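# Place the orange cup upright inside the black bowl

## Task

Get the orange cup standing on its base with its opening facing up, resting inside the black bowl, and leave it there stable without the robot holding it.

## Robot and tools

Robot: two arms on a table, left_arm and right_arm. right_arm carries a right hand and left_arm a mirrored left hand. Each hand has 16 motors: index, middle and ring fingers with four hinges each (_abd, _mcp, _pip, _dip), plus a thumb (thumb_cmc, thumb_axl, thumb_mcp, thumb_ipl). Only the fingertips have rubber caps; the rest is hard plastic. A rigid mast sticks out on the palm side near the wrist and can hit things. Two fixed cameras, cam_high and cam_low (each 896x504), sit on a stand behind the arms. Loose objects may occasionally get nudged by outside pushes.

Frames. Scene frame: origin at table-top height, halfway between the arms' nominal bases, +z up, +x out over the table, left_arm toward +y (image left/right does not follow these names). Actual bases: left_arm at (-0.017, +0.225, +0.007) m, right_arm at (+0.030, -0.378, +0.025) m, each yawed about 1 degree. Hand positions, quaternions, Hand targets and offsets are all expressed in that arm's own base frame. Hand point axes, right hand: +z runs along straightened fingers toward the tips, +y points out of the palm face (the palm itself sits at y = -0.062), +x runs across the palm away from the thumb. On the left hand +x points toward the thumb instead.

execute_actions(actions, cameras). actions is a list of actions, and each action lasts 0.5 s. An action is a table of 1 to 15 rows, one row per 1/30 s step. If it has fewer than 15 rows, its last row repeats. Every row contains 48 numbers in [-1, 1] covering both arms: left dx, dy, dz, rx, ry, rz; left hand 16 motor values; left current_limit; left speed; then the same 24 values for the right arm. Each pose group of six is an offset, not a pose. It is measured from that arm's Hand target at the start of the action, along the arm's base axes. 1.0 equals 0.6 m of travel or 180 degrees of rotation. rx, ry, rz together form one rotation vector, turning about the Hand target's position. Every row in an action counts from the same starting target, so rows do not add up. A new action starts from the new target, so sending the same offset again moves the hand further. Use all zeros to hold an arm still. cameras lists camera names, ["all"] or []. If it is omitted, images come back only when actions is empty. An unknown name makes the whole call fail.

Hand values. Each of the 16 numbers is an absolute goal angle, scaled linearly between that hinge's two stops. The order is: index_abd, index_mcp, index_pip, index_dip, middle_abd, middle_mcp, middle_pip, middle_dip, ring_abd, ring_mcp, ring_pip, ring_dip, thumb_cmc, thumb_axl, thumb_mcp, thumb_ipl. Straight is about -0.75 for _mcp, -0.58 for _pip, -0.70 for _dip and 0 for _abd. For the thumb, -0.71 is cmc flat beside the palm, with -0.68, -0.23 and -0.17 as the rest of its straight pose. Larger values curl a finger toward the palm and swing the thumb in front of it.

Grasp shorthand: put a, b, c, d in the first 4 places and exact zeros in the other 12.
- a curls the index and middle tips.
- b bends all three fingers at the knuckle.
- c brings the thumb across the palm to meet the index.
- d curls the ring finger.
- (0,0,0,0) is the open hand. A grip around (0.4, 0.6, 0.8, 0) closes the fingers and thumb near the palm.

Zeros in the hand places are real goals, not 'no change'. To leave a hand as it is, resend its hand_goal, hand_current_limit and hand_speed. To command a motor to exactly 0 in the 16-value form, write 0.001 in one of the last 12 places.

current_limit maps -1..+1 to 0..550 mA, with a minimum of 11 mA. speed sets each hinge's rate to (speed+1)/2 times 8.5 rad/s. Both start at 0.4 and -0.6 and keep the last value written.

zoom_image(camera, region): camera is cam_high or cam_low. region is [x0, y0, x1, y1] in pixels from the top-left of that camera's most recent image, at most 504 by 504. read_manual(section) only returns licence text. finished_scene(scene=1) ends the scene permanently; the cup must already be resting upright in the bowl with no help from the robot.

Results. For each arm you get:
- end_effector_position (m) and end_effector_quat_wxyz in the base frame;
- Hand target, the commanded pose after clipping, from which the next offsets count;
- joint positions, velocities (possibly shown as 'within noise') and torques, which include the arm's weight and are noisy;
- hand_goal, hand_measured, hand_current_ma, and hand_state per motor: moving, goal, blocked (pressing short of its goal) or overload (shut off).
A few intermediate end_effector_position readings may also appear. Reported poses can be wrong by a few cm, more at long reach.

Motion behaviour:
- Commanded orientation is limited to within 40 degrees of the current one at each step.
- The hand often stops short of its target and sags lower when carrying load. Resend the missing distance, or aim higher than needed.
- A very small move may not start at all.
- With the wrist near the base axis, a small move can swing the whole arm.
- To stop pushing against something, set the target back past where the hand actually is.

Cautions:
- A finger grips only while its goal lies past the object's surface. Grip force grows with that gap, up to the current limit.
- A motor drawing 495 mA or more for 5 s total shuts off for 10 s, so avoid squeezing hard for long.
- Motors heat up from holding loads, stretched arms or pushing against the unreachable. A MOTOR HOT line appears at 85 C; at 100 C the arm goes limp for 30-60 s.

- Do not let the hands or arms touch or press each other, including one hand gripping the other's fingers.
- Do not slam into heavy or fixed objects, drop the cup from height, or release it while it is still moving.
- Anything falling off the table, or left off it, fails the task.
- Simulated time keeps running while you think, so long reasoning between calls counts as time.

Each tool is called after "Emit:" as name(argument=value, ...) on one line, values as JSON.

## Session

Emit:
execute_actions(actions=[])

Scene clock: 0.00 s.
left_arm: end_effector_position=(+0.5009, -0.1326, +0.2805) hand_goal=(+0.000, -0.754, -0.576, -0.696, +0.000, -0.754, -0.576, -0.696, +0.000, -0.754, -0.576, -0.696, -0.714, -0.678, -0.226, -0.168) hand_measured=(+0.000, -0.754, -0.576, -0.696, +0.000, -0.754, -0.576, -0.696, +0.000, -0.754, -0.576, -0.696, -0.714, -0.678, -0.226, -0.168) hand_current_ma=(+0, +0, +0, +0, +0, +0, +0, +0, +0, +0, +0, +0, +0, +0, +0, +0) hand_state=(goal, goal, goal, goal, goal, goal, goal, goal, goal, goal, goal, goal, goal, goal, goal, goal) hand_current_limit=0.40 hand_speed=-0.60 end_effector_quat_wxyz=(+0.531, +0.427, +0.694, +0.234) | right_arm: end_effector_position=(+0.4979, +0.1339, +0.2252) hand_goal=(+0.000, -0.754, -0.576, -0.696, +0.000, -0.754, -0.576, -0.696, +0.000, -0.754, -0.576, -0.696, -0.714, -0.678, -0.226, -0.168) hand_measured=(+0.000, -0.754, -0.576, -0.696, +0.000, -0.754, -0.576, -0.696, +0.000, -0.754, -0.576, -0.696, -0.714, -0.678, -0.226, -0.168) hand_current_ma=(+0, +0, +0, +0, +0, +0, +0, +0, +0, +0, +0, +0, +0, +0, +0, +0) hand_state=(goal, goal, goal, goal, goal, goal, goal, goal, goal, goal, goal, goal, goal, goal, goal, goal) hand_current_limit=0.40 hand_speed=-0.60 end_effector_quat_wxyz=(+0.189, +0.618, +0.758, +0.094)
Joint positions: left_arm=[-0.509 1.238 0.683 0.199 -0.351 -0.732] | right_arm=[0.416 1.298 1.043 -0.967 0.247 0.168]
Joint velocities: within noise
Joint torques (N m): no reading
Heat: left arm: hottest shoulder 36 °C; right arm: hottest waist 39 °C.
Hand target: left_arm +0.5062, -0.1355, +0.3004; +0.548, +0.417, +0.686, +0.235 | right_arm +0.5058, +0.1373, +0.2444; +0.197, +0.617, +0.754, +0.111

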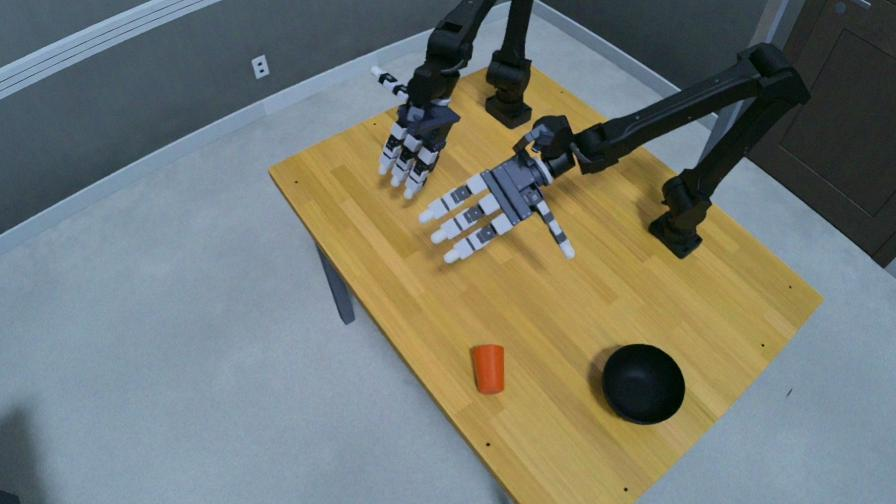

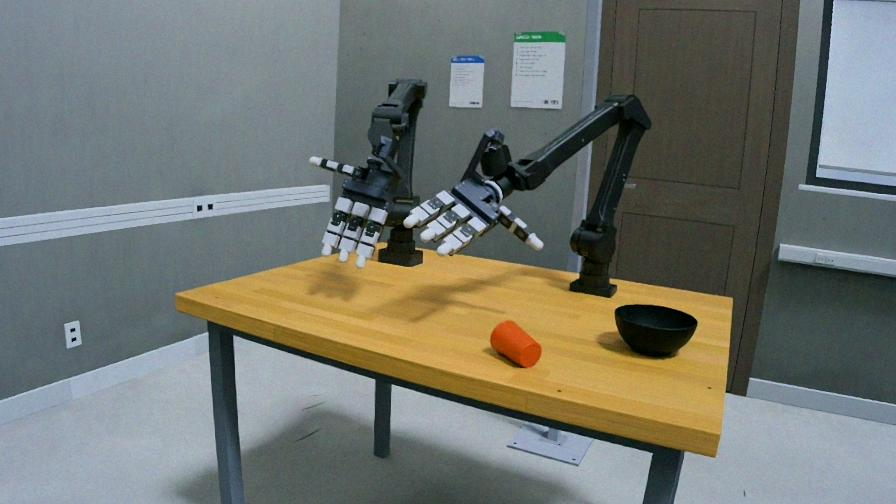

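Emit:
zoom_image(camera="cam_high", region=[430, 300, 710, 460])

Emit:
zoom_image(camera="cam_low", region=[460, 280, 740, 440])

Emit:
zoom_image(camera="cam_high", region=[360, 0, 860, 280])

Emit:
zoom_image(camera="cam_low", region=[300, 70, 660, 310])

Scaled by 1.800 from the camera's 896x504 image, which has a finer 1280x720 frame.

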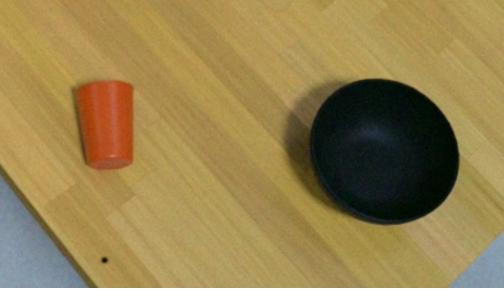

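Scaled by 1.800 from the camera's 896x504 image, which has a finer 1280x720 frame.

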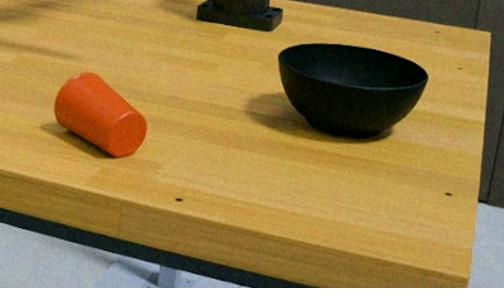

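Scaled by 1.008 from the camera's 896x504 image, which has a finer 1280x720 frame.

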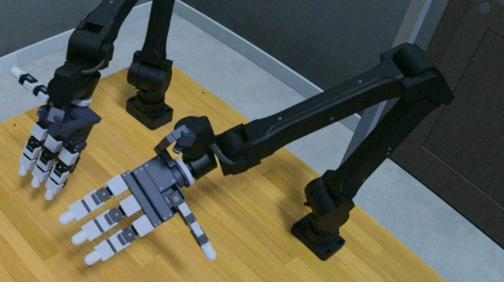

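Scaled by 1.400 from the camera's 896x504 image, which has a finer 1280x720 frame.

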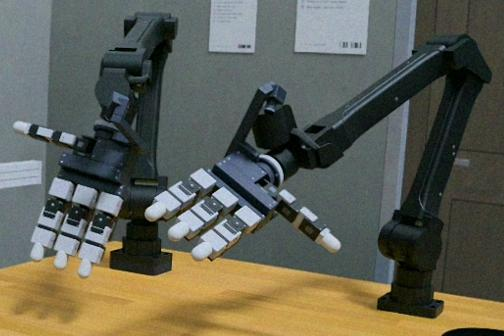

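Emit:
zoom_image(camera="cam_low", region=[600, 290, 712, 370])

Emit:
zoom_image(camera="cam_high", region=[590, 330, 702, 440])

Emit:
zoom_image(camera="cam_low", region=[480, 310, 560, 380])

Emit:
zoom_image(camera="cam_high", region=[460, 335, 520, 405])

Scaled by 4.500 from the camera's 896x504 image, which has a finer 1280x720 frame.

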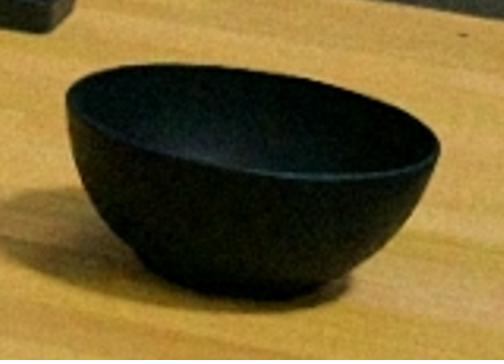

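Scaled by 4.500 from the camera's 896x504 image, which has a finer 1280x720 frame.

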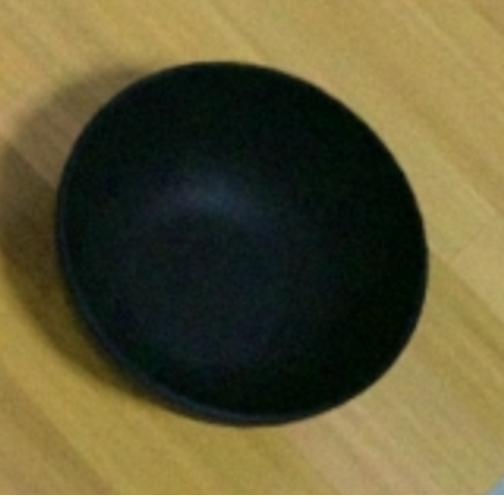

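Scaled by 6.300 from the camera's 896x504 image, which has a finer 1280x720 frame.

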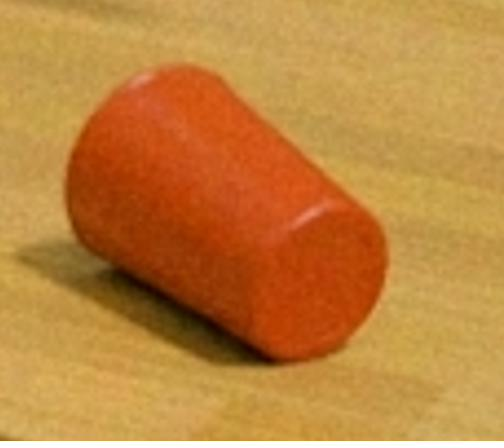

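Scaled by 7.200 from the camera's 896x504 image, which has a finer 1280x720 frame.

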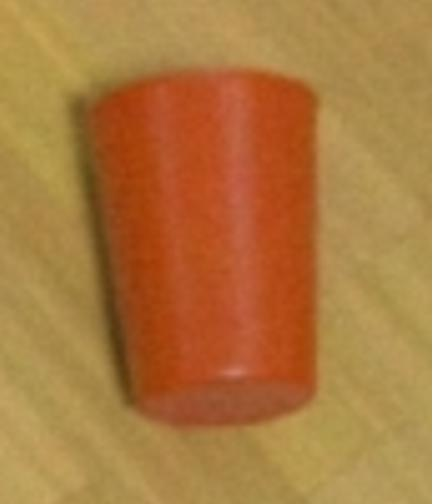

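Emit:
execute_actions(actions=[[[0.008,0.004,-0.02,-0.068,-0.0087,0.0163, 0,-0.754,0.518,-0.391,0,-0.822,0.518,-0.391,0,-0.95,-0.576,-0.696,0.671,-0.677,-0.169,-0.005,0.4,-0.6, 0,0,0,0,0,0, 0,0,0,0,0,0,0,0,0,0,0,0,0,0,0,0,0.4,-0.6]],[[0.0168,0.0083,-0.05,-0.1354,-0.0174,0.0326, 0,-0.754,0.518,-0.391,0,-0.822,0.518,-0.391,0,-0.95,-0.576,-0.696,0.671,-0.677,-0.169,-0.005,0.4,-0.6, 0,0,0,0,0,0, 0,0,0,0,0,0,0,0,0,0,0,0,0,0,0,0,0.4,-0.6]]])

Scene clock: 19.70 s.
left_arm: end_effector_position=(+0.5126, -0.1177, +0.2355) hand_goal=(+0.000, -0.754, +0.518, -0.392, +0.000, -0.822, +0.518, -0.392, +0.000, -0.950, -0.576, -0.696, +0.670, -0.678, -0.170, -0.006) hand_measured=(+0.000, -0.758, +0.514, -0.394, +0.000, -0.826, +0.514, -0.394, -0.002, -0.954, -0.576, -0.696, +0.650, -0.678, -0.170, -0.008) hand_current_ma=(+0, -2, -2, -1, +0, -2, -2, -1, +0, -1, +0, +0, -17, +0, +0, +0) hand_state=(goal, goal, goal, goal, goal, goal, goal, goal, goal, goal, goal, goal, goal, goal, goal, goal) hand_current_limit=0.40 hand_speed=-0.60 end_effector_quat_wxyz=(+0.636, +0.175, +0.748, +0.076) | right_arm: end_effector_position=(+0.4979, +0.1339, +0.2252) hand_goal=(+0.000, -0.750, -0.580, -0.700, +0.000, -0.750, -0.580, -0.700, +0.000, -0.750, -0.580, -0.700, -0.710, -0.680, -0.230, -0.170) hand_measured=(+0.000, -0.754, -0.578, -0.698, +0.000, -0.754, -0.578, -0.698, +0.000, -0.754, -0.578, -0.698, -0.714, -0.678, -0.224, -0.168) hand_current_ma=(+0, -2, +1, +1, +0, -2, +0, +1, +0, -2, +0, +1, -2, +1, +4, +1) hand_state=(goal, goal, goal, goal, goal, goal, goal, goal, goal, goal, goal, goal, goal, goal, goal, goal) hand_current_limit=0.40 hand_speed=-0.60 end_effector_quat_wxyz=(+0.189, +0.618, +0.758, +0.094)
Joint positions: left_arm=[-0.509 1.367 0.683 0.488 -0.392 -1.297] | right_arm=[0.416 1.298 1.043 -0.967 0.247 0.168]
Joint torques (N m): left_arm=[-0.03 -7.06 9.4 3.19 -0.28 -0.04] | right_arm=[0.21 -7.06 12.71 1.32 0.43 0]
Heat: left arm: hottest shoulder 36 °C; right arm: hottest waist 39 °C.
Hand target: left_arm +0.5211, -0.1282, +0.2583; +0.659, +0.161, +0.732, +0.065 | right_arm +0.5058, +0.1373, +0.2444; +0.197, +0.617, +0.754, +0.111
Off the commanded pose: left_arm 0.026 m, 4 deg | right_arm 0.021 m, 2 deg.
Step readings (end_effector_position of left_arm | right_arm):
0: (+0.5009, -0.1326, +0.2805) | (+0.4979, +0.1339, +0.2252)
1: (+0.5009, -0.1325, +0.2804) | (+0.4979, +0.1339, +0.2252)
2: (+0.5009, -0.1321, +0.2804) | (+0.4979, +0.1339, +0.2252)
4: (+0.5019, -0.1312, +0.2800) | (+0.4979, +0.1339, +0.2252)
8: (+0.5042, -0.1297, +0.2758) | (+0.4979, +0.1339, +0.2252)
15: (+0.5049, -0.1269, +0.2711) | (+0.4979, +0.1339, +0.2252)
16: (+0.5049, -0.1265, +0.2709) | (+0.4979, +0.1339, +0.2252)
17: (+0.5052, -0.1259, +0.2706) | (+0.4979, +0.1339, +0.2252)
19: (+0.5078, -0.1253, +0.2669) | (+0.4979, +0.1339, +0.2252)
23: (+0.5127, -0.1238, +0.2496) | (+0.4979, +0.1339, +0.2252)
30: (+0.5133, -0.1191, +0.2373) | (+0.4979, +0.1339, +0.2252)

Emit:
execute_actions(actions=[[[0.012,0,-0.06,-0.1016,-0.0131,0.0244, 0,-0.754,0.518,-0.391,0,-0.822,0.518,-0.391,0,-0.95,-0.576,-0.696,0.671,-0.677,-0.169,-0.005,0.4,-0.6, 0,0,0,0,0,0, 0,0,0,0,0,0,0,0,0,0,0,0,0,0,0,0,0.4,-0.6]],[[0.014,-0.003,-0.06,-0.1016,-0.0131,0.0244, 0,-0.754,0.518,-0.391,0,-0.822,0.518,-0.391,0,-0.95,-0.576,-0.696,0.671,-0.677,-0.169,-0.005,0.4,-0.6, 0,0,0,0,0,0, 0,0,0,0,0,0,0,0,0,0,0,0,0,0,0,0,0.4,-0.6]],[[0.014,-0.002,-0.06,0,0,0, 0,-0.754,0.518,-0.391,0,-0.822,0.518,-0.391,0,-0.95,-0.576,-0.696,0.671,-0.677,-0.169,-0.005,0.4,-0.6, 0,0,0,0,0,0, 0,0,0,0,0,0,0,0,0,0,0,0,0,0,0,0,0.4,-0.6]]], cameras=["all"])

Scene clock: 21.67 s.
left_arm: end_effector_position=(+0.5293, -0.1261, +0.1274) hand_goal=(+0.000, -0.754, +0.518, -0.392, +0.000, -0.822, +0.518, -0.392, +0.000, -0.950, -0.576, -0.696, +0.670, -0.678, -0.170, -0.006) hand_measured=(+0.000, -0.754, +0.516, -0.394, +0.000, -0.822, +0.516, -0.394, -0.002, -0.950, -0.576, -0.696, +0.650, -0.678, -0.170, -0.008) hand_current_ma=(+0, +0, -1, -1, +0, +0, -1, -1, +0, +0, +0, +0, -16, +0, +0, +0) hand_state=(goal, goal, goal, goal, goal, goal, goal, goal, goal, goal, goal, goal, goal, goal, goal, goal) hand_current_limit=0.40 hand_speed=-0.60 end_effector_quat_wxyz=(+0.679, -0.097, +0.721, -0.096) | right_arm: end_effector_position=(+0.4979, +0.1339, +0.2252) hand_goal=(+0.000, -0.750, -0.580, -0.700, +0.000, -0.750, -0.580, -0.700, +0.000, -0.750, -0.580, -0.700, -0.710, -0.680, -0.230, -0.170) hand_measured=(+0.000, -0.754, -0.578, -0.698, +0.000, -0.754, -0.578, -0.698, +0.000, -0.754, -0.578, -0.698, -0.714, -0.678, -0.224, -0.168) hand_current_ma=(+0, -2, +1, +1, +0, -2, +0, +1, +0, -2, +0, +1, -2, +1, +4, +1) hand_state=(goal, goal, goal, goal, goal, goal, goal, goal, goal, goal, goal, goal, goal, goal, goal, goal) hand_current_limit=0.40 hand_speed=-0.60 end_effector_quat_wxyz=(+0.189, +0.618, +0.758, +0.094)
Joint positions: left_arm=[-0.509 1.652 0.683 0.9 -0.502 -1.879] | right_arm=[0.416 1.298 1.043 -0.967 0.247 0.168]
Joint torques (N m): left_arm=[1.44 -9.17 8.05 3.08 -0.11 -0.06] | right_arm=[0.32 -7.06 12.74 1.32 0.42 0]
Heat: left arm: hottest shoulder 36 °C; right arm: hottest waist 38 °C.
Hand target: left_arm +0.5451, -0.1312, +0.1504; +0.698, -0.112, +0.698, -0.112 | right_arm +0.5058, +0.1373, +0.2444; +0.197, +0.617, +0.754, +0.111
Off the commanded pose: left_arm 0.028 m, 4 deg | right_arm 0.021 m, 2 deg.
Step readings (end_effector_position of left_arm | right_arm):
0: (+0.5126, -0.1177, +0.2355) | (+0.4979, +0.1339, +0.2252)
1: (+0.5126, -0.1176, +0.2354) | (+0.4979, +0.1339, +0.2252)
2: (+0.5127, -0.1172, +0.2350) | (+0.4979, +0.1339, +0.2252)
4: (+0.5144, -0.1171, +0.2312) | (+0.4979, +0.1339, +0.2252)
8: (+0.5176, -0.1174, +0.2140) | (+0.4979, +0.1339, +0.2252)
15: (+0.5184, -0.1169, +0.2014) | (+0.4979, +0.1339, +0.2252)
16: (+0.5183, -0.1168, +0.2016) | (+0.4979, +0.1339, +0.2252)
17: (+0.5184, -0.1166, +0.2008) | (+0.4979, +0.1339, +0.2252)
19: (+0.5193, -0.1169, +0.1963) | (+0.4979, +0.1339, +0.2252)
23: (+0.5213, -0.1188, +0.1772) | (+0.4979, +0.1339, +0.2252)
30: (+0.5216, -0.1204, +0.1633) | (+0.4979, +0.1339, +0.2252)
31: (+0.5218, -0.1207, +0.1634) | (+0.4979, +0.1339, +0.2252)
32: (+0.5224, -0.1213, +0.1635) | (+0.4979, +0.1339, +0.2252)
34: (+0.5248, -0.1230, +0.1605) | (+0.4979, +0.1339, +0.2252)
38: (+0.5280, -0.1252, +0.1396) | (+0.4979, +0.1339, +0.2252)
45: (+0.5290, -0.1259, +0.1262) | (+0.4979, +0.1339, +0.2252)

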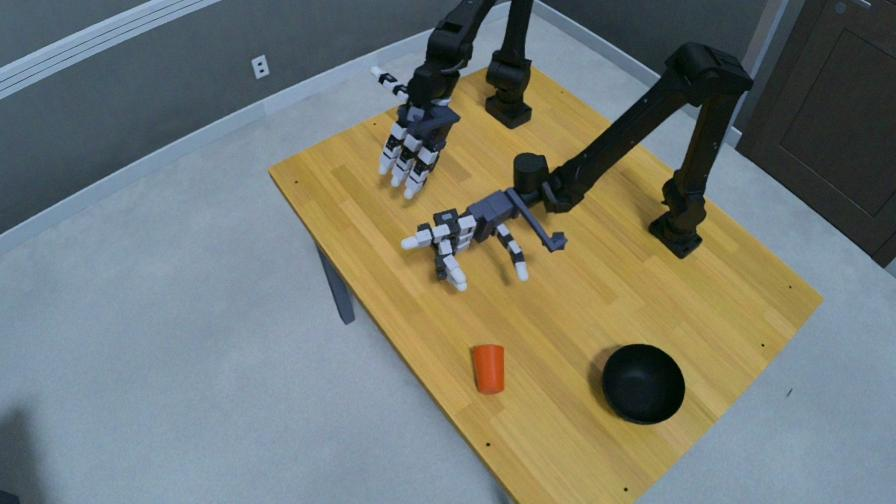

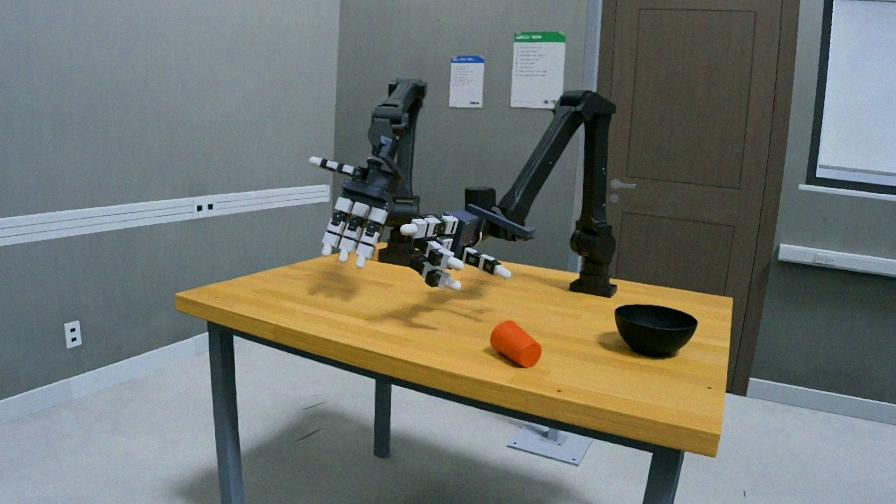

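Emit:
zoom_image(camera="cam_high", region=[390, 180, 570, 300])

Emit:
zoom_image(camera="cam_low", region=[380, 180, 560, 300])

Scaled by 2.800 from the camera's 896x504 image, which has a finer 1280x720 frame.

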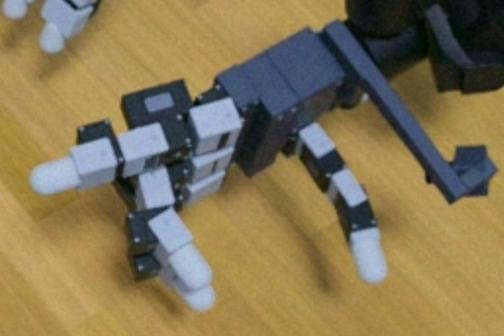

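Scaled by 2.800 from the camera's 896x504 image, which has a finer 1280x720 frame.

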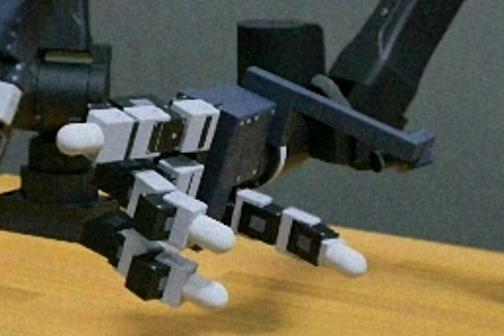

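Emit:
execute_actions(actions=[[[0.02,0.022,-0.052,-0.006,-0.01,0, 0,-0.754,0.518,-0.391,0,-0.822,0.518,-0.391,0,-0.95,-0.576,-0.696,0.671,-0.677,-0.169,-0.005,0.4,-0.6, 0,0,0,0,0,0, 0,0,0,0,0,0,0,0,0,0,0,0,0,0,0,0,0.4,-0.6]],[[0.02,0.022,-0.052,-0.006,-0.01,0, 0,-0.754,0.518,-0.391,0,-0.822,0.518,-0.391,0,-0.95,-0.576,-0.696,0.671,-0.677,-0.169,-0.005,0.4,-0.6, 0,0,0,0,0,0, 0,0,0,0,0,0,0,0,0,0,0,0,0,0,0,0,0.4,-0.6]]], cameras=["all"])

Scene clock: 24.17 s.
left_arm: end_effector_position=(+0.5522, -0.1019, +0.0682) hand_goal=(+0.000, -0.754, +0.518, -0.392, +0.000, -0.822, +0.518, -0.392, +0.000, -0.950, -0.576, -0.696, +0.670, -0.678, -0.170, -0.006) hand_measured=(+0.000, -0.752, +0.516, -0.394, +0.000, -0.820, +0.516, -0.394, -0.002, -0.948, -0.576, -0.696, +0.650, -0.678, -0.170, -0.008) hand_current_ma=(+0, +0, -1, -1, +0, +0, -1, -1, +0, +0, +0, +0, -16, +0, +0, +0) hand_state=(goal, goal, goal, goal, goal, goal, goal, goal, goal, goal, goal, goal, goal, goal, goal, goal) hand_current_limit=0.40 hand_speed=-0.60 end_effector_quat_wxyz=(+0.699, -0.110, +0.697, -0.115) | right_arm: end_effector_position=(+0.4979, +0.1339, +0.2252) hand_goal=(+0.000, -0.750, -0.580, -0.700, +0.000, -0.750, -0.580, -0.700, +0.000, -0.750, -0.580, -0.700, -0.710, -0.680, -0.230, -0.170) hand_measured=(+0.000, -0.754, -0.578, -0.698, +0.000, -0.754, -0.578, -0.698, +0.000, -0.754, -0.578, -0.698, -0.714, -0.678, -0.224, -0.168) hand_current_ma=(+0, -2, +1, +1, +0, -2, +0, +1, +0, -2, +0, +1, -2, +1, +4, +1) hand_state=(goal, goal, goal, goal, goal, goal, goal, goal, goal, goal, goal, goal, goal, goal, goal, goal) hand_current_limit=0.40 hand_speed=-0.60 end_effector_quat_wxyz=(+0.189, +0.618, +0.758, +0.094)
Joint positions: left_arm=[-0.431 1.879 0.685 1.198 -0.423 -1.889] | right_arm=[0.416 1.298 1.043 -0.967 0.247 0.168]
Joint torques (N m): left_arm=[1.67 -10.29 6.54 3.14 0.02 -0.06] | right_arm=[0.26 -7 12.71 1.32 0.41 0.01]
Heat: left arm: hottest shoulder 36 °C; right arm: hottest waist 38 °C.
Hand target: left_arm +0.5690, -0.1048, +0.0878; +0.718, -0.121, +0.674, -0.129 | right_arm +0.5058, +0.1373, +0.2444; +0.197, +0.617, +0.754, +0.111
Off the commanded pose: left_arm 0.026 m, 4 deg | right_arm 0.021 m, 2 deg.
Step readings (end_effector_position of left_arm | right_arm):
0: (+0.5293, -0.1261, +0.1274) | (+0.4979, +0.1339, +0.2252)
1: (+0.5295, -0.1264, +0.1277) | (+0.4979, +0.1339, +0.2252)
2: (+0.5306, -0.1270, +0.1283) | (+0.4979, +0.1339, +0.2252)
4: (+0.5349, -0.1281, +0.1277) | (+0.4979, +0.1339, +0.2252)
8: (+0.5403, -0.1212, +0.1127) | (+0.4979, +0.1339, +0.2252)
15: (+0.5424, -0.1153, +0.0997) | (+0.4979, +0.1339, +0.2252)
16: (+0.5428, -0.1158, +0.1007) | (+0.4979, +0.1339, +0.2252)
17: (+0.5440, -0.1160, +0.1014) | (+0.4979, +0.1339, +0.2252)
19: (+0.5479, -0.1162, +0.1005) | (+0.4979, +0.1339, +0.2252)
23: (+0.5511, -0.1089, +0.0814) | (+0.4979, +0.1339, +0.2252)
30: (+0.5518, -0.1016, +0.0666) | (+0.4979, +0.1339, +0.2252)

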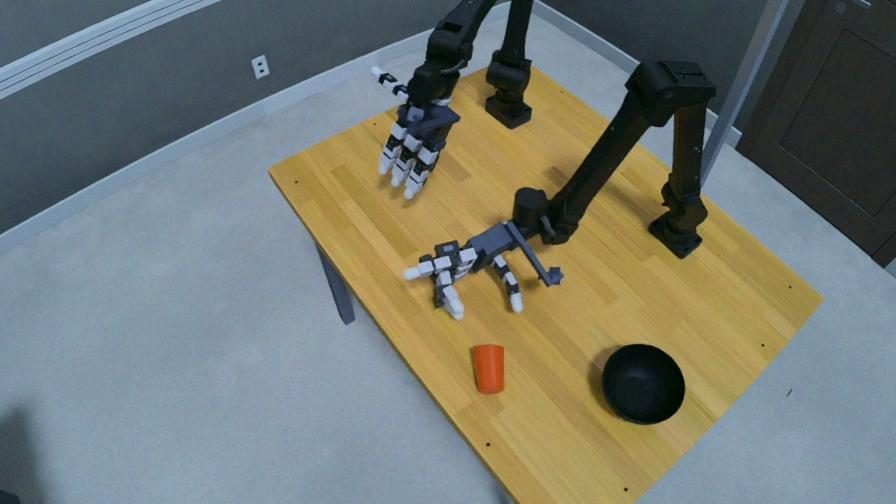

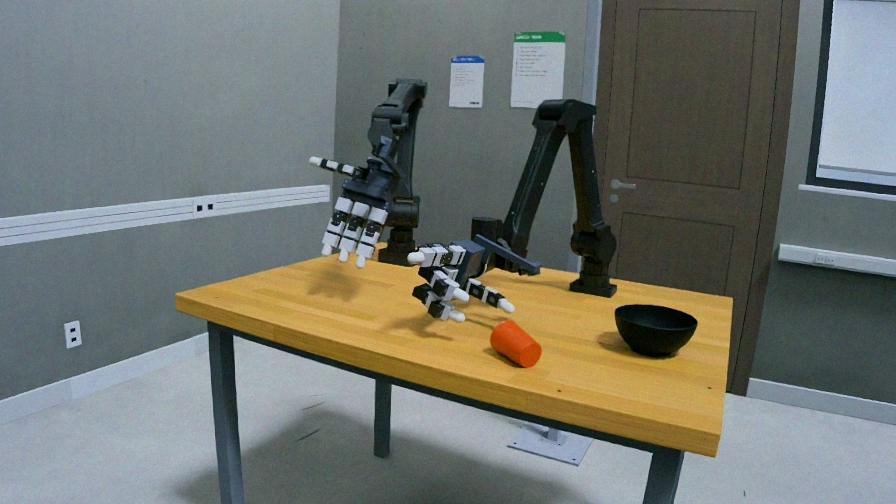

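Emit:
execute_actions(actions=[[[0.0355,0.049,-0.016,0,0,0, 0,-0.754,0.518,-0.391,0,-0.822,0.518,-0.391,0,-0.95,-0.576,-0.696,0.671,-0.677,-0.169,-0.005,0.4,-0.6, 0,0,0,0,0,0, 0,0,0,0,0,0,0,0,0,0,0,0,0,0,0,0,0.4,-0.6]],[[0.0355,0.049,-0.016,0,0,0, 0,-0.754,0.518,-0.391,0,-0.822,0.518,-0.391,0,-0.95,-0.576,-0.696,0.671,-0.677,-0.169,-0.005,0.4,-0.6, 0,0,0,0,0,0, 0,0,0,0,0,0,0,0,0,0,0,0,0,0,0,0,0.4,-0.6]]], cameras=["all"])

Emit:
zoom_image(camera="cam_low", region=[400, 250, 580, 380])

Emit:
zoom_image(camera="cam_high", region=[420, 250, 580, 410])

Scene clock: 25.60 s.
left_arm: end_effector_position=(+0.5933, -0.0421, +0.0522) hand_goal=(+0.000, -0.754, +0.518, -0.392, +0.000, -0.822, +0.518, -0.392, +0.000, -0.950, -0.576, -0.696, +0.670, -0.678, -0.170, -0.006) hand_measured=(+0.000, -0.752, +0.516, -0.394, +0.000, -0.820, +0.516, -0.394, -0.002, -0.948, -0.576, -0.696, +0.650, -0.678, -0.170, -0.008) hand_current_ma=(+0, +0, -1, -1, +0, +1, +0, -1, +0, +1, +0, +0, -16, +0, +0, +0) hand_state=(goal, goal, goal, goal, goal, goal, goal, goal, goal, goal, goal, goal, goal, goal, goal, goal) hand_current_limit=0.40 hand_speed=-0.60 end_effector_quat_wxyz=(+0.700, -0.115, +0.695, -0.117) | right_arm: end_effector_position=(+0.4979, +0.1339, +0.2252) hand_goal=(+0.000, -0.750, -0.580, -0.700, +0.000, -0.750, -0.580, -0.700, +0.000, -0.750, -0.580, -0.700, -0.710, -0.680, -0.230, -0.170) hand_measured=(+0.000, -0.754, -0.578, -0.698, +0.000, -0.754, -0.578, -0.698, +0.000, -0.754, -0.578, -0.698, -0.714, -0.678, -0.224, -0.168) hand_current_ma=(+0, -2, +1, +1, +0, -2, +0, +1, +0, -2, +0, +1, -2, +1, +4, +1) hand_state=(goal, goal, goal, goal, goal, goal, goal, goal, goal, goal, goal, goal, goal, goal, goal, goal) hand_current_limit=0.40 hand_speed=-0.60 end_effector_quat_wxyz=(+0.189, +0.618, +0.758, +0.094)
Joint positions: left_arm=[-0.266 1.951 0.742 1.217 -0.265 -1.898] | right_arm=[0.416 1.298 1.043 -0.967 0.247 0.168]
Joint torques (N m): left_arm=[1.14 -10.23 6.9 3.14 0.02 -0.07] | right_arm=[0.26 -7.12 12.74 1.32 0.42 0]
Heat: left arm: hottest shoulder 36 °C; right arm: hottest waist 38 °C.
Hand target: left_arm +0.6117, -0.0459, +0.0687; +0.718, -0.121, +0.674, -0.129 | right_arm +0.5058, +0.1373, +0.2444; +0.197, +0.617, +0.754, +0.111
Off the commanded pose: left_arm 0.025 m, 4 deg | right_arm 0.021 m, 2 deg.
Step readings (end_effector_position of left_arm | right_arm):
0: (+0.5522, -0.1019, +0.0682) | (+0.4979, +0.1339, +0.2252)
1: (+0.5525, -0.1023, +0.0682) | (+0.4979, +0.1339, +0.2252)
2: (+0.5540, -0.1016, +0.0685) | (+0.4979, +0.1339, +0.2252)
4: (+0.5587, -0.1007, +0.0688) | (+0.4979, +0.1339, +0.2252)
8: (+0.5689, -0.0828, +0.0675) | (+0.4979, +0.1339, +0.2252)
15: (+0.5726, -0.0694, +0.0628) | (+0.4979, +0.1339, +0.2252)
16: (+0.5728, -0.0700, +0.0626) | (+0.4979, +0.1339, +0.2252)
17: (+0.5744, -0.0707, +0.0625) | (+0.4979, +0.1339, +0.2252)
19: (+0.5800, -0.0713, +0.0616) | (+0.4979, +0.1339, +0.2252)
23: (+0.5906, -0.0564, +0.0572) | (+0.4979, +0.1339, +0.2252)
30: (+0.5931, -0.0416, +0.0523) | (+0.4979, +0.1339, +0.2252)

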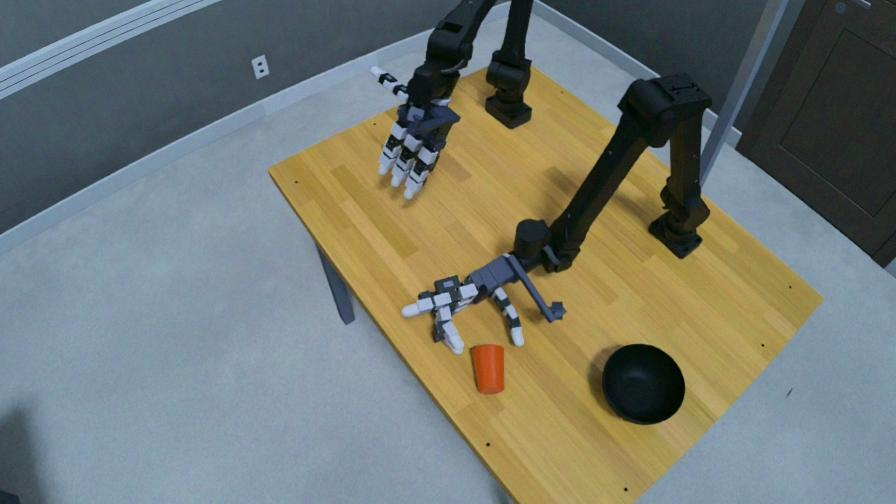

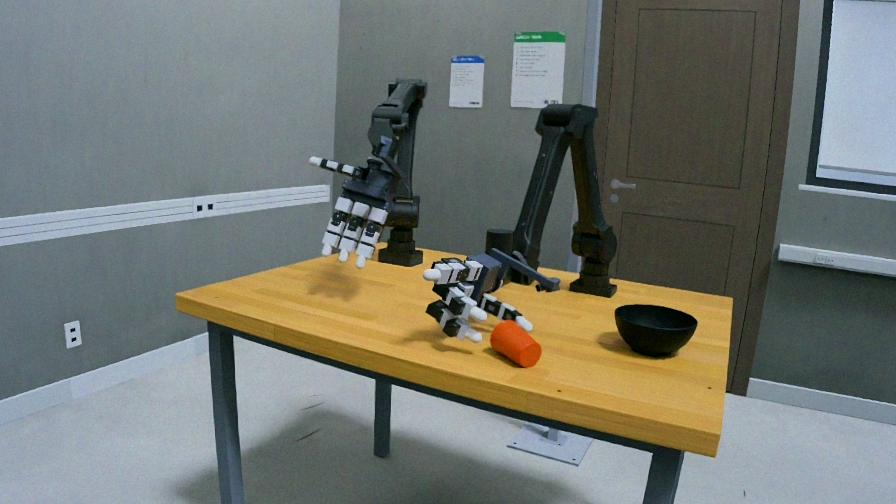

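Scaled by 2.800 from the camera's 896x504 image, which has a finer 1280x720 frame.

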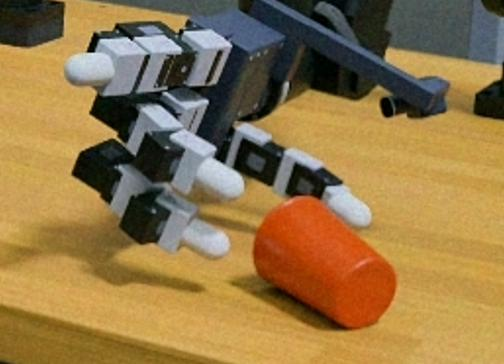

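Scaled by 3.150 from the camera's 896x504 image, which has a finer 1280x720 frame.

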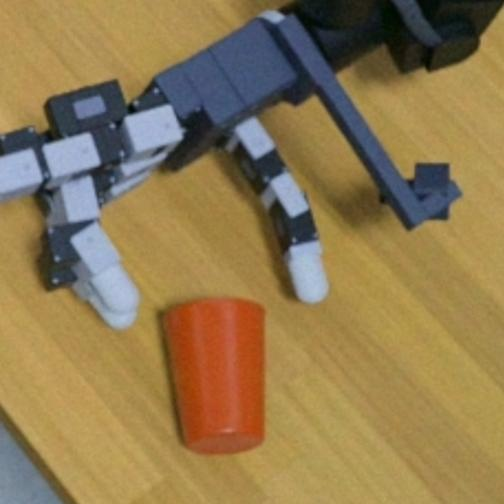

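Emit:
execute_actions(actions=[[[0.024,0.03,-0.014,0,0,0, 0,-0.754,0.518,-0.391,0,-0.822,0.518,-0.391,0,-0.95,-0.576,-0.696,0.671,-0.677,-0.169,-0.005,0.4,-0.6, 0,0,0,0,0,0, 0,0,0,0,0,0,0,0,0,0,0,0,0,0,0,0,0.4,-0.6]],[[0.019,0.0238,-0.0103,0,0,0, 0,-0.754,0.518,-0.391,0,-0.822,0.518,-0.391,0,-0.95,-0.576,-0.696,0.671,-0.677,-0.169,-0.005,0.4,-0.6, 0,0,0,0,0,0, 0,0,0,0,0,0,0,0,0,0,0,0,0,0,0,0,0.4,-0.6]]], cameras=["all"])

Emit:
zoom_image(camera="cam_low", region=[400, 250, 580, 380])

Emit:
zoom_image(camera="cam_high", region=[420, 250, 580, 410])

Scene clock: 27.07 s.
left_arm: end_effector_position=(+0.6196, -0.0152, +0.0381) hand_goal=(+0.000, -0.754, +0.518, -0.392, +0.000, -0.822, +0.518, -0.392, +0.000, -0.950, -0.576, -0.696, +0.670, -0.678, -0.170, -0.006) hand_measured=(+0.000, -0.752, +0.516, -0.394, +0.000, -0.820, +0.516, -0.394, -0.002, -0.948, -0.576, -0.696, +0.650, -0.678, -0.170, -0.008) hand_current_ma=(+0, +0, -1, -1, +0, +1, +0, -1, +0, +1, +0, +0, -16, +0, +0, +0) hand_state=(goal, goal, goal, goal, goal, goal, goal, goal, goal, goal, goal, goal, goal, goal, goal, goal) hand_current_limit=0.40 hand_speed=-0.60 end_effector_quat_wxyz=(+0.699, -0.115, +0.695, -0.121) | right_arm: end_effector_position=(+0.4979, +0.1339, +0.2252) hand_goal=(+0.000, -0.750, -0.580, -0.700, +0.000, -0.750, -0.580, -0.700, +0.000, -0.750, -0.580, -0.700, -0.710, -0.680, -0.230, -0.170) hand_measured=(+0.000, -0.754, -0.578, -0.698, +0.000, -0.754, -0.578, -0.698, +0.000, -0.754, -0.578, -0.698, -0.714, -0.678, -0.224, -0.168) hand_current_ma=(+0, -2, +1, +1, +0, -2, +0, +1, +0, -2, +0, +1, -2, +1, +4, +1) hand_state=(goal, goal, goal, goal, goal, goal, goal, goal, goal, goal, goal, goal, goal, goal, goal, goal) hand_current_limit=0.40 hand_speed=-0.60 end_effector_quat_wxyz=(+0.189, +0.618, +0.758, +0.094)
Joint positions: left_arm=[-0.192 2.014 0.801 1.22 -0.184 -1.904] | right_arm=[0.416 1.298 1.043 -0.967 0.247 0.168]
Joint torques (N m): left_arm=[1.73 -10.99 6.76 3.26 0.02 -0.07] | right_arm=[0.26 -7.06 12.71 1.32 0.42 0]
Heat: left arm: hottest shoulder 36 °C; right arm: hottest waist 38 °C.
Hand target: left_arm +0.6374, -0.0136, +0.0541; +0.718, -0.121, +0.674, -0.129 | right_arm +0.5058, +0.1373, +0.2444; +0.197, +0.617, +0.754, +0.111
Off the commanded pose: left_arm 0.024 m, 3 deg | right_arm 0.021 m, 2 deg.
Step readings (end_effector_position of left_arm | right_arm):
0: (+0.5933, -0.0421, +0.0522) | (+0.4979, +0.1339, +0.2252)
1: (+0.5936, -0.0425, +0.0523) | (+0.4979, +0.1339, +0.2252)
2: (+0.5946, -0.0433, +0.0522) | (+0.4979, +0.1339, +0.2252)
4: (+0.5990, -0.0431, +0.0517) | (+0.4979, +0.1339, +0.2252)
8: (+0.6070, -0.0370, +0.0481) | (+0.4979, +0.1339, +0.2252)
15: (+0.6080, -0.0279, +0.0439) | (+0.4979, +0.1339, +0.2252)
16: (+0.6080, -0.0281, +0.0439) | (+0.4979, +0.1339, +0.2252)
17: (+0.6089, -0.0284, +0.0439) | (+0.4979, +0.1339, +0.2252)
19: (+0.6124, -0.0279, +0.0435) | (+0.4979, +0.1339, +0.2252)
23: (+0.6187, -0.0228, +0.0410) | (+0.4979, +0.1339, +0.2252)
30: (+0.6195, -0.0152, +0.0381) | (+0.4979, +0.1339, +0.2252)

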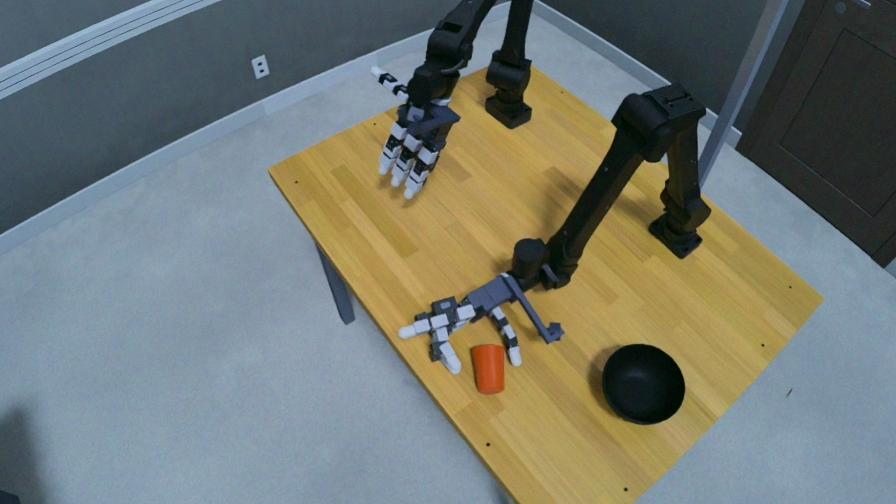

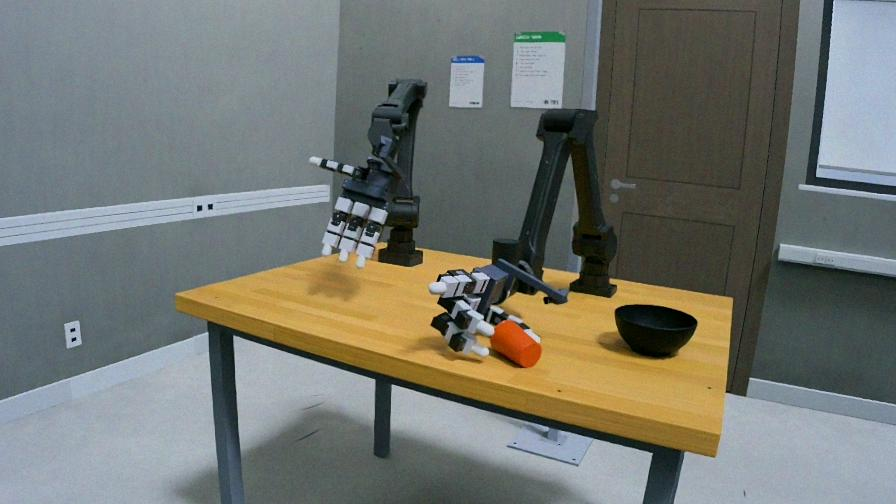

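Scaled by 2.800 from the camera's 896x504 image, which has a finer 1280x720 frame.

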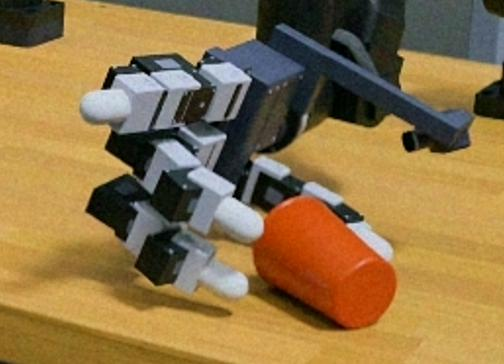

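Scaled by 3.150 from the camera's 896x504 image, which has a finer 1280x720 frame.

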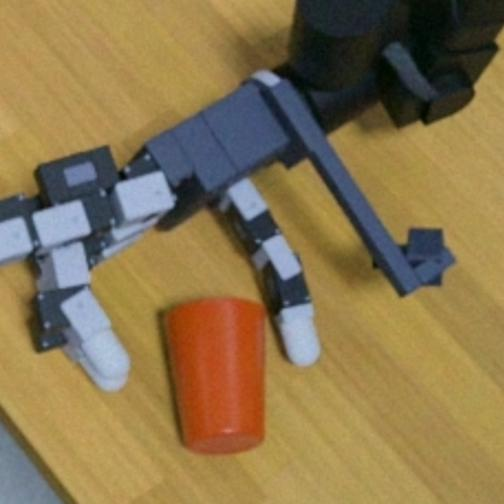

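Emit:
execute_actions(actions=[[[0,0,0,0,0,0, 0,-0.55,0.53,-0.37,0,-0.55,0.53,-0.37,0,-0.95,-0.576,-0.696,0.671,-0.677,-0.02,0.02,0.4,-0.85, 0,0,0,0,0,0, 0,0,0,0,0,0,0,0,0,0,0,0,0,0,0,0,0.4,-0.6]],[[0,0,0,0,0,0, 0,-0.479,0.56,-0.333,0,-0.411,0.56,-0.333,0,-0.95,-0.576,-0.696,0.671,-0.677,0.056,0.049,0.4,-0.85, 0,0,0,0,0,0, 0,0,0,0,0,0,0,0,0,0,0,0,0,0,0,0,0.4,-0.6]]], cameras=["all"])

Emit:
zoom_image(camera="cam_low", region=[400, 250, 580, 380])

Emit:
zoom_image(camera="cam_high", region=[420, 250, 580, 410])

Scene clock: 28.47 s.
left_arm: end_effector_position=(+0.6197, -0.0154, +0.0384) hand_goal=(+0.000, -0.480, +0.560, -0.334, +0.000, -0.412, +0.560, -0.334, +0.000, -0.950, -0.576, -0.696, +0.670, -0.678, +0.056, +0.048) hand_measured=(-0.002, -0.548, +0.524, -0.356, +0.000, -0.510, +0.540, -0.340, -0.002, -0.948, -0.576, -0.696, +0.656, -0.680, -0.028, +0.020) hand_current_ma=(-1, -137, -43, -19, +0, -245, -17, -3, +0, +1, +0, +0, -11, -1, -262, -50) hand_state=(goal, blocked, blocked, blocked, goal, blocked, blocked, goal, goal, goal, goal, goal, goal, goal, blocked, blocked) hand_current_limit=0.40 hand_speed=-0.85 end_effector_quat_wxyz=(+0.700, -0.115, +0.694, -0.122) | right_arm: end_effector_position=(+0.4979, +0.1339, +0.2252) hand_goal=(+0.000, -0.750, -0.580, -0.700, +0.000, -0.750, -0.580, -0.700, +0.000, -0.750, -0.580, -0.700, -0.710, -0.680, -0.230, -0.170) hand_measured=(+0.000, -0.754, -0.578, -0.698, +0.000, -0.754, -0.578, -0.698, +0.000, -0.754, -0.578, -0.698, -0.714, -0.678, -0.224, -0.168) hand_current_ma=(+0, -2, +1, +1, +0, -2, +0, +1, +0, -2, +0, +1, -2, +1, +4, +1) hand_state=(goal, goal, goal, goal, goal, goal, goal, goal, goal, goal, goal, goal, goal, goal, goal, goal) hand_current_limit=0.40 hand_speed=-0.60 end_effector_quat_wxyz=(+0.189, +0.618, +0.758, +0.094)
Joint positions: left_arm=[-0.192 2.014 0.801 1.222 -0.184 -1.905] | right_arm=[0.416 1.298 1.043 -0.967 0.247 0.168]
Joint torques (N m): left_arm=[1.67 -10.87 6.74 3.15 0.01 -0.03] | right_arm=[0.26 -7.06 12.71 1.33 0.42 0]
Heat: left arm: hottest shoulder 36 °C; right arm: hottest waist 38 °C.
Hand target: left_arm +0.6374, -0.0136, +0.0541; +0.718, -0.121, +0.674, -0.129 | right_arm +0.5058, +0.1373, +0.2444; +0.197, +0.617, +0.754, +0.111
Off the commanded pose: left_arm 0.024 m, 3 deg | right_arm 0.021 m, 2 deg.
Step readings (end_effector_position of left_arm | right_arm):
0: (+0.6196, -0.0152, +0.0381) | (+0.4979, +0.1339, +0.2252)
1: (+0.6196, -0.0152, +0.0381) | (+0.4979, +0.1339, +0.2252)
2: (+0.6196, -0.0152, +0.0381) | (+0.4979, +0.1339, +0.2252)
4: (+0.6196, -0.0153, +0.0381) | (+0.4979, +0.1339, +0.2252)
8: (+0.6196, -0.0153, +0.0380) | (+0.4979, +0.1339, +0.2252)
15: (+0.6196, -0.0153, +0.0380) | (+0.4979, +0.1339, +0.2252)
16: (+0.6196, -0.0153, +0.0380) | (+0.4979, +0.1339, +0.2252)
17: (+0.6196, -0.0154, +0.0380) | (+0.4979, +0.1339, +0.2252)
19: (+0.6196, -0.0154, +0.0380) | (+0.4979, +0.1339, +0.2252)
23: (+0.6196, -0.0154, +0.0380) | (+0.4979, +0.1339, +0.2252)
30: (+0.6197, -0.0154, +0.0384) | (+0.4979, +0.1339, +0.2252)

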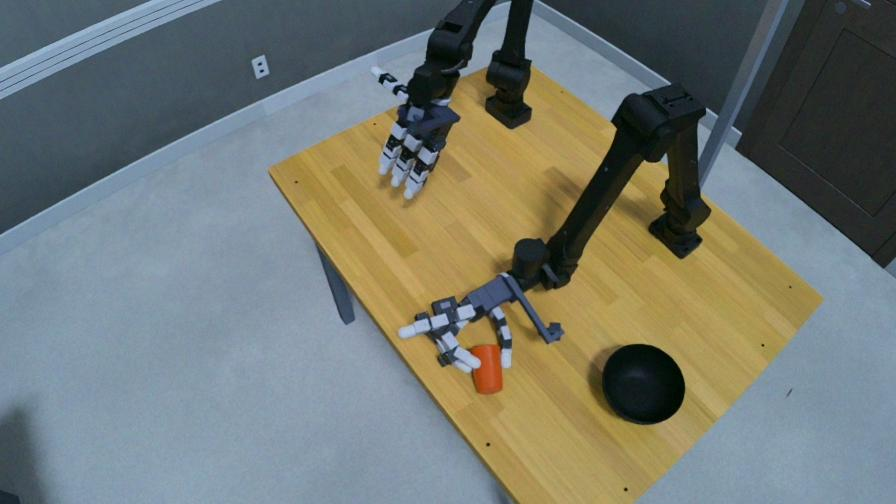

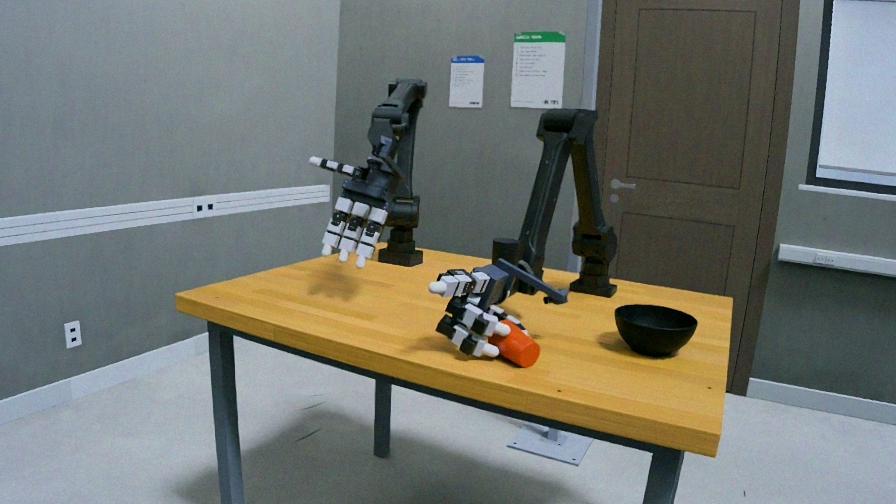

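Scaled by 2.800 from the camera's 896x504 image, which has a finer 1280x720 frame.

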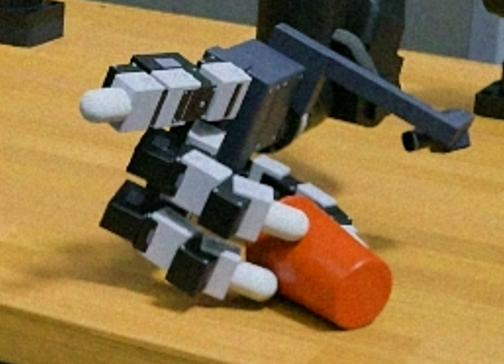

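Scaled by 3.150 from the camera's 896x504 image, which has a finer 1280x720 frame.

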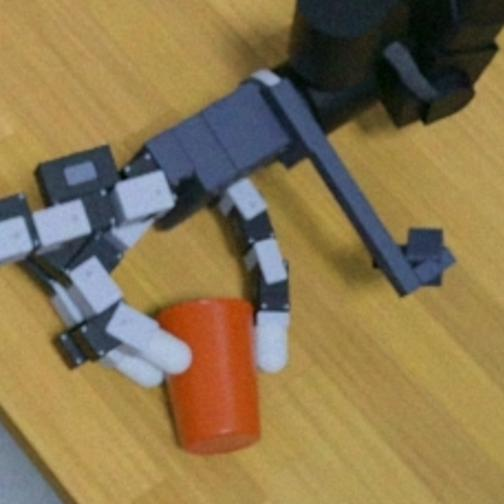

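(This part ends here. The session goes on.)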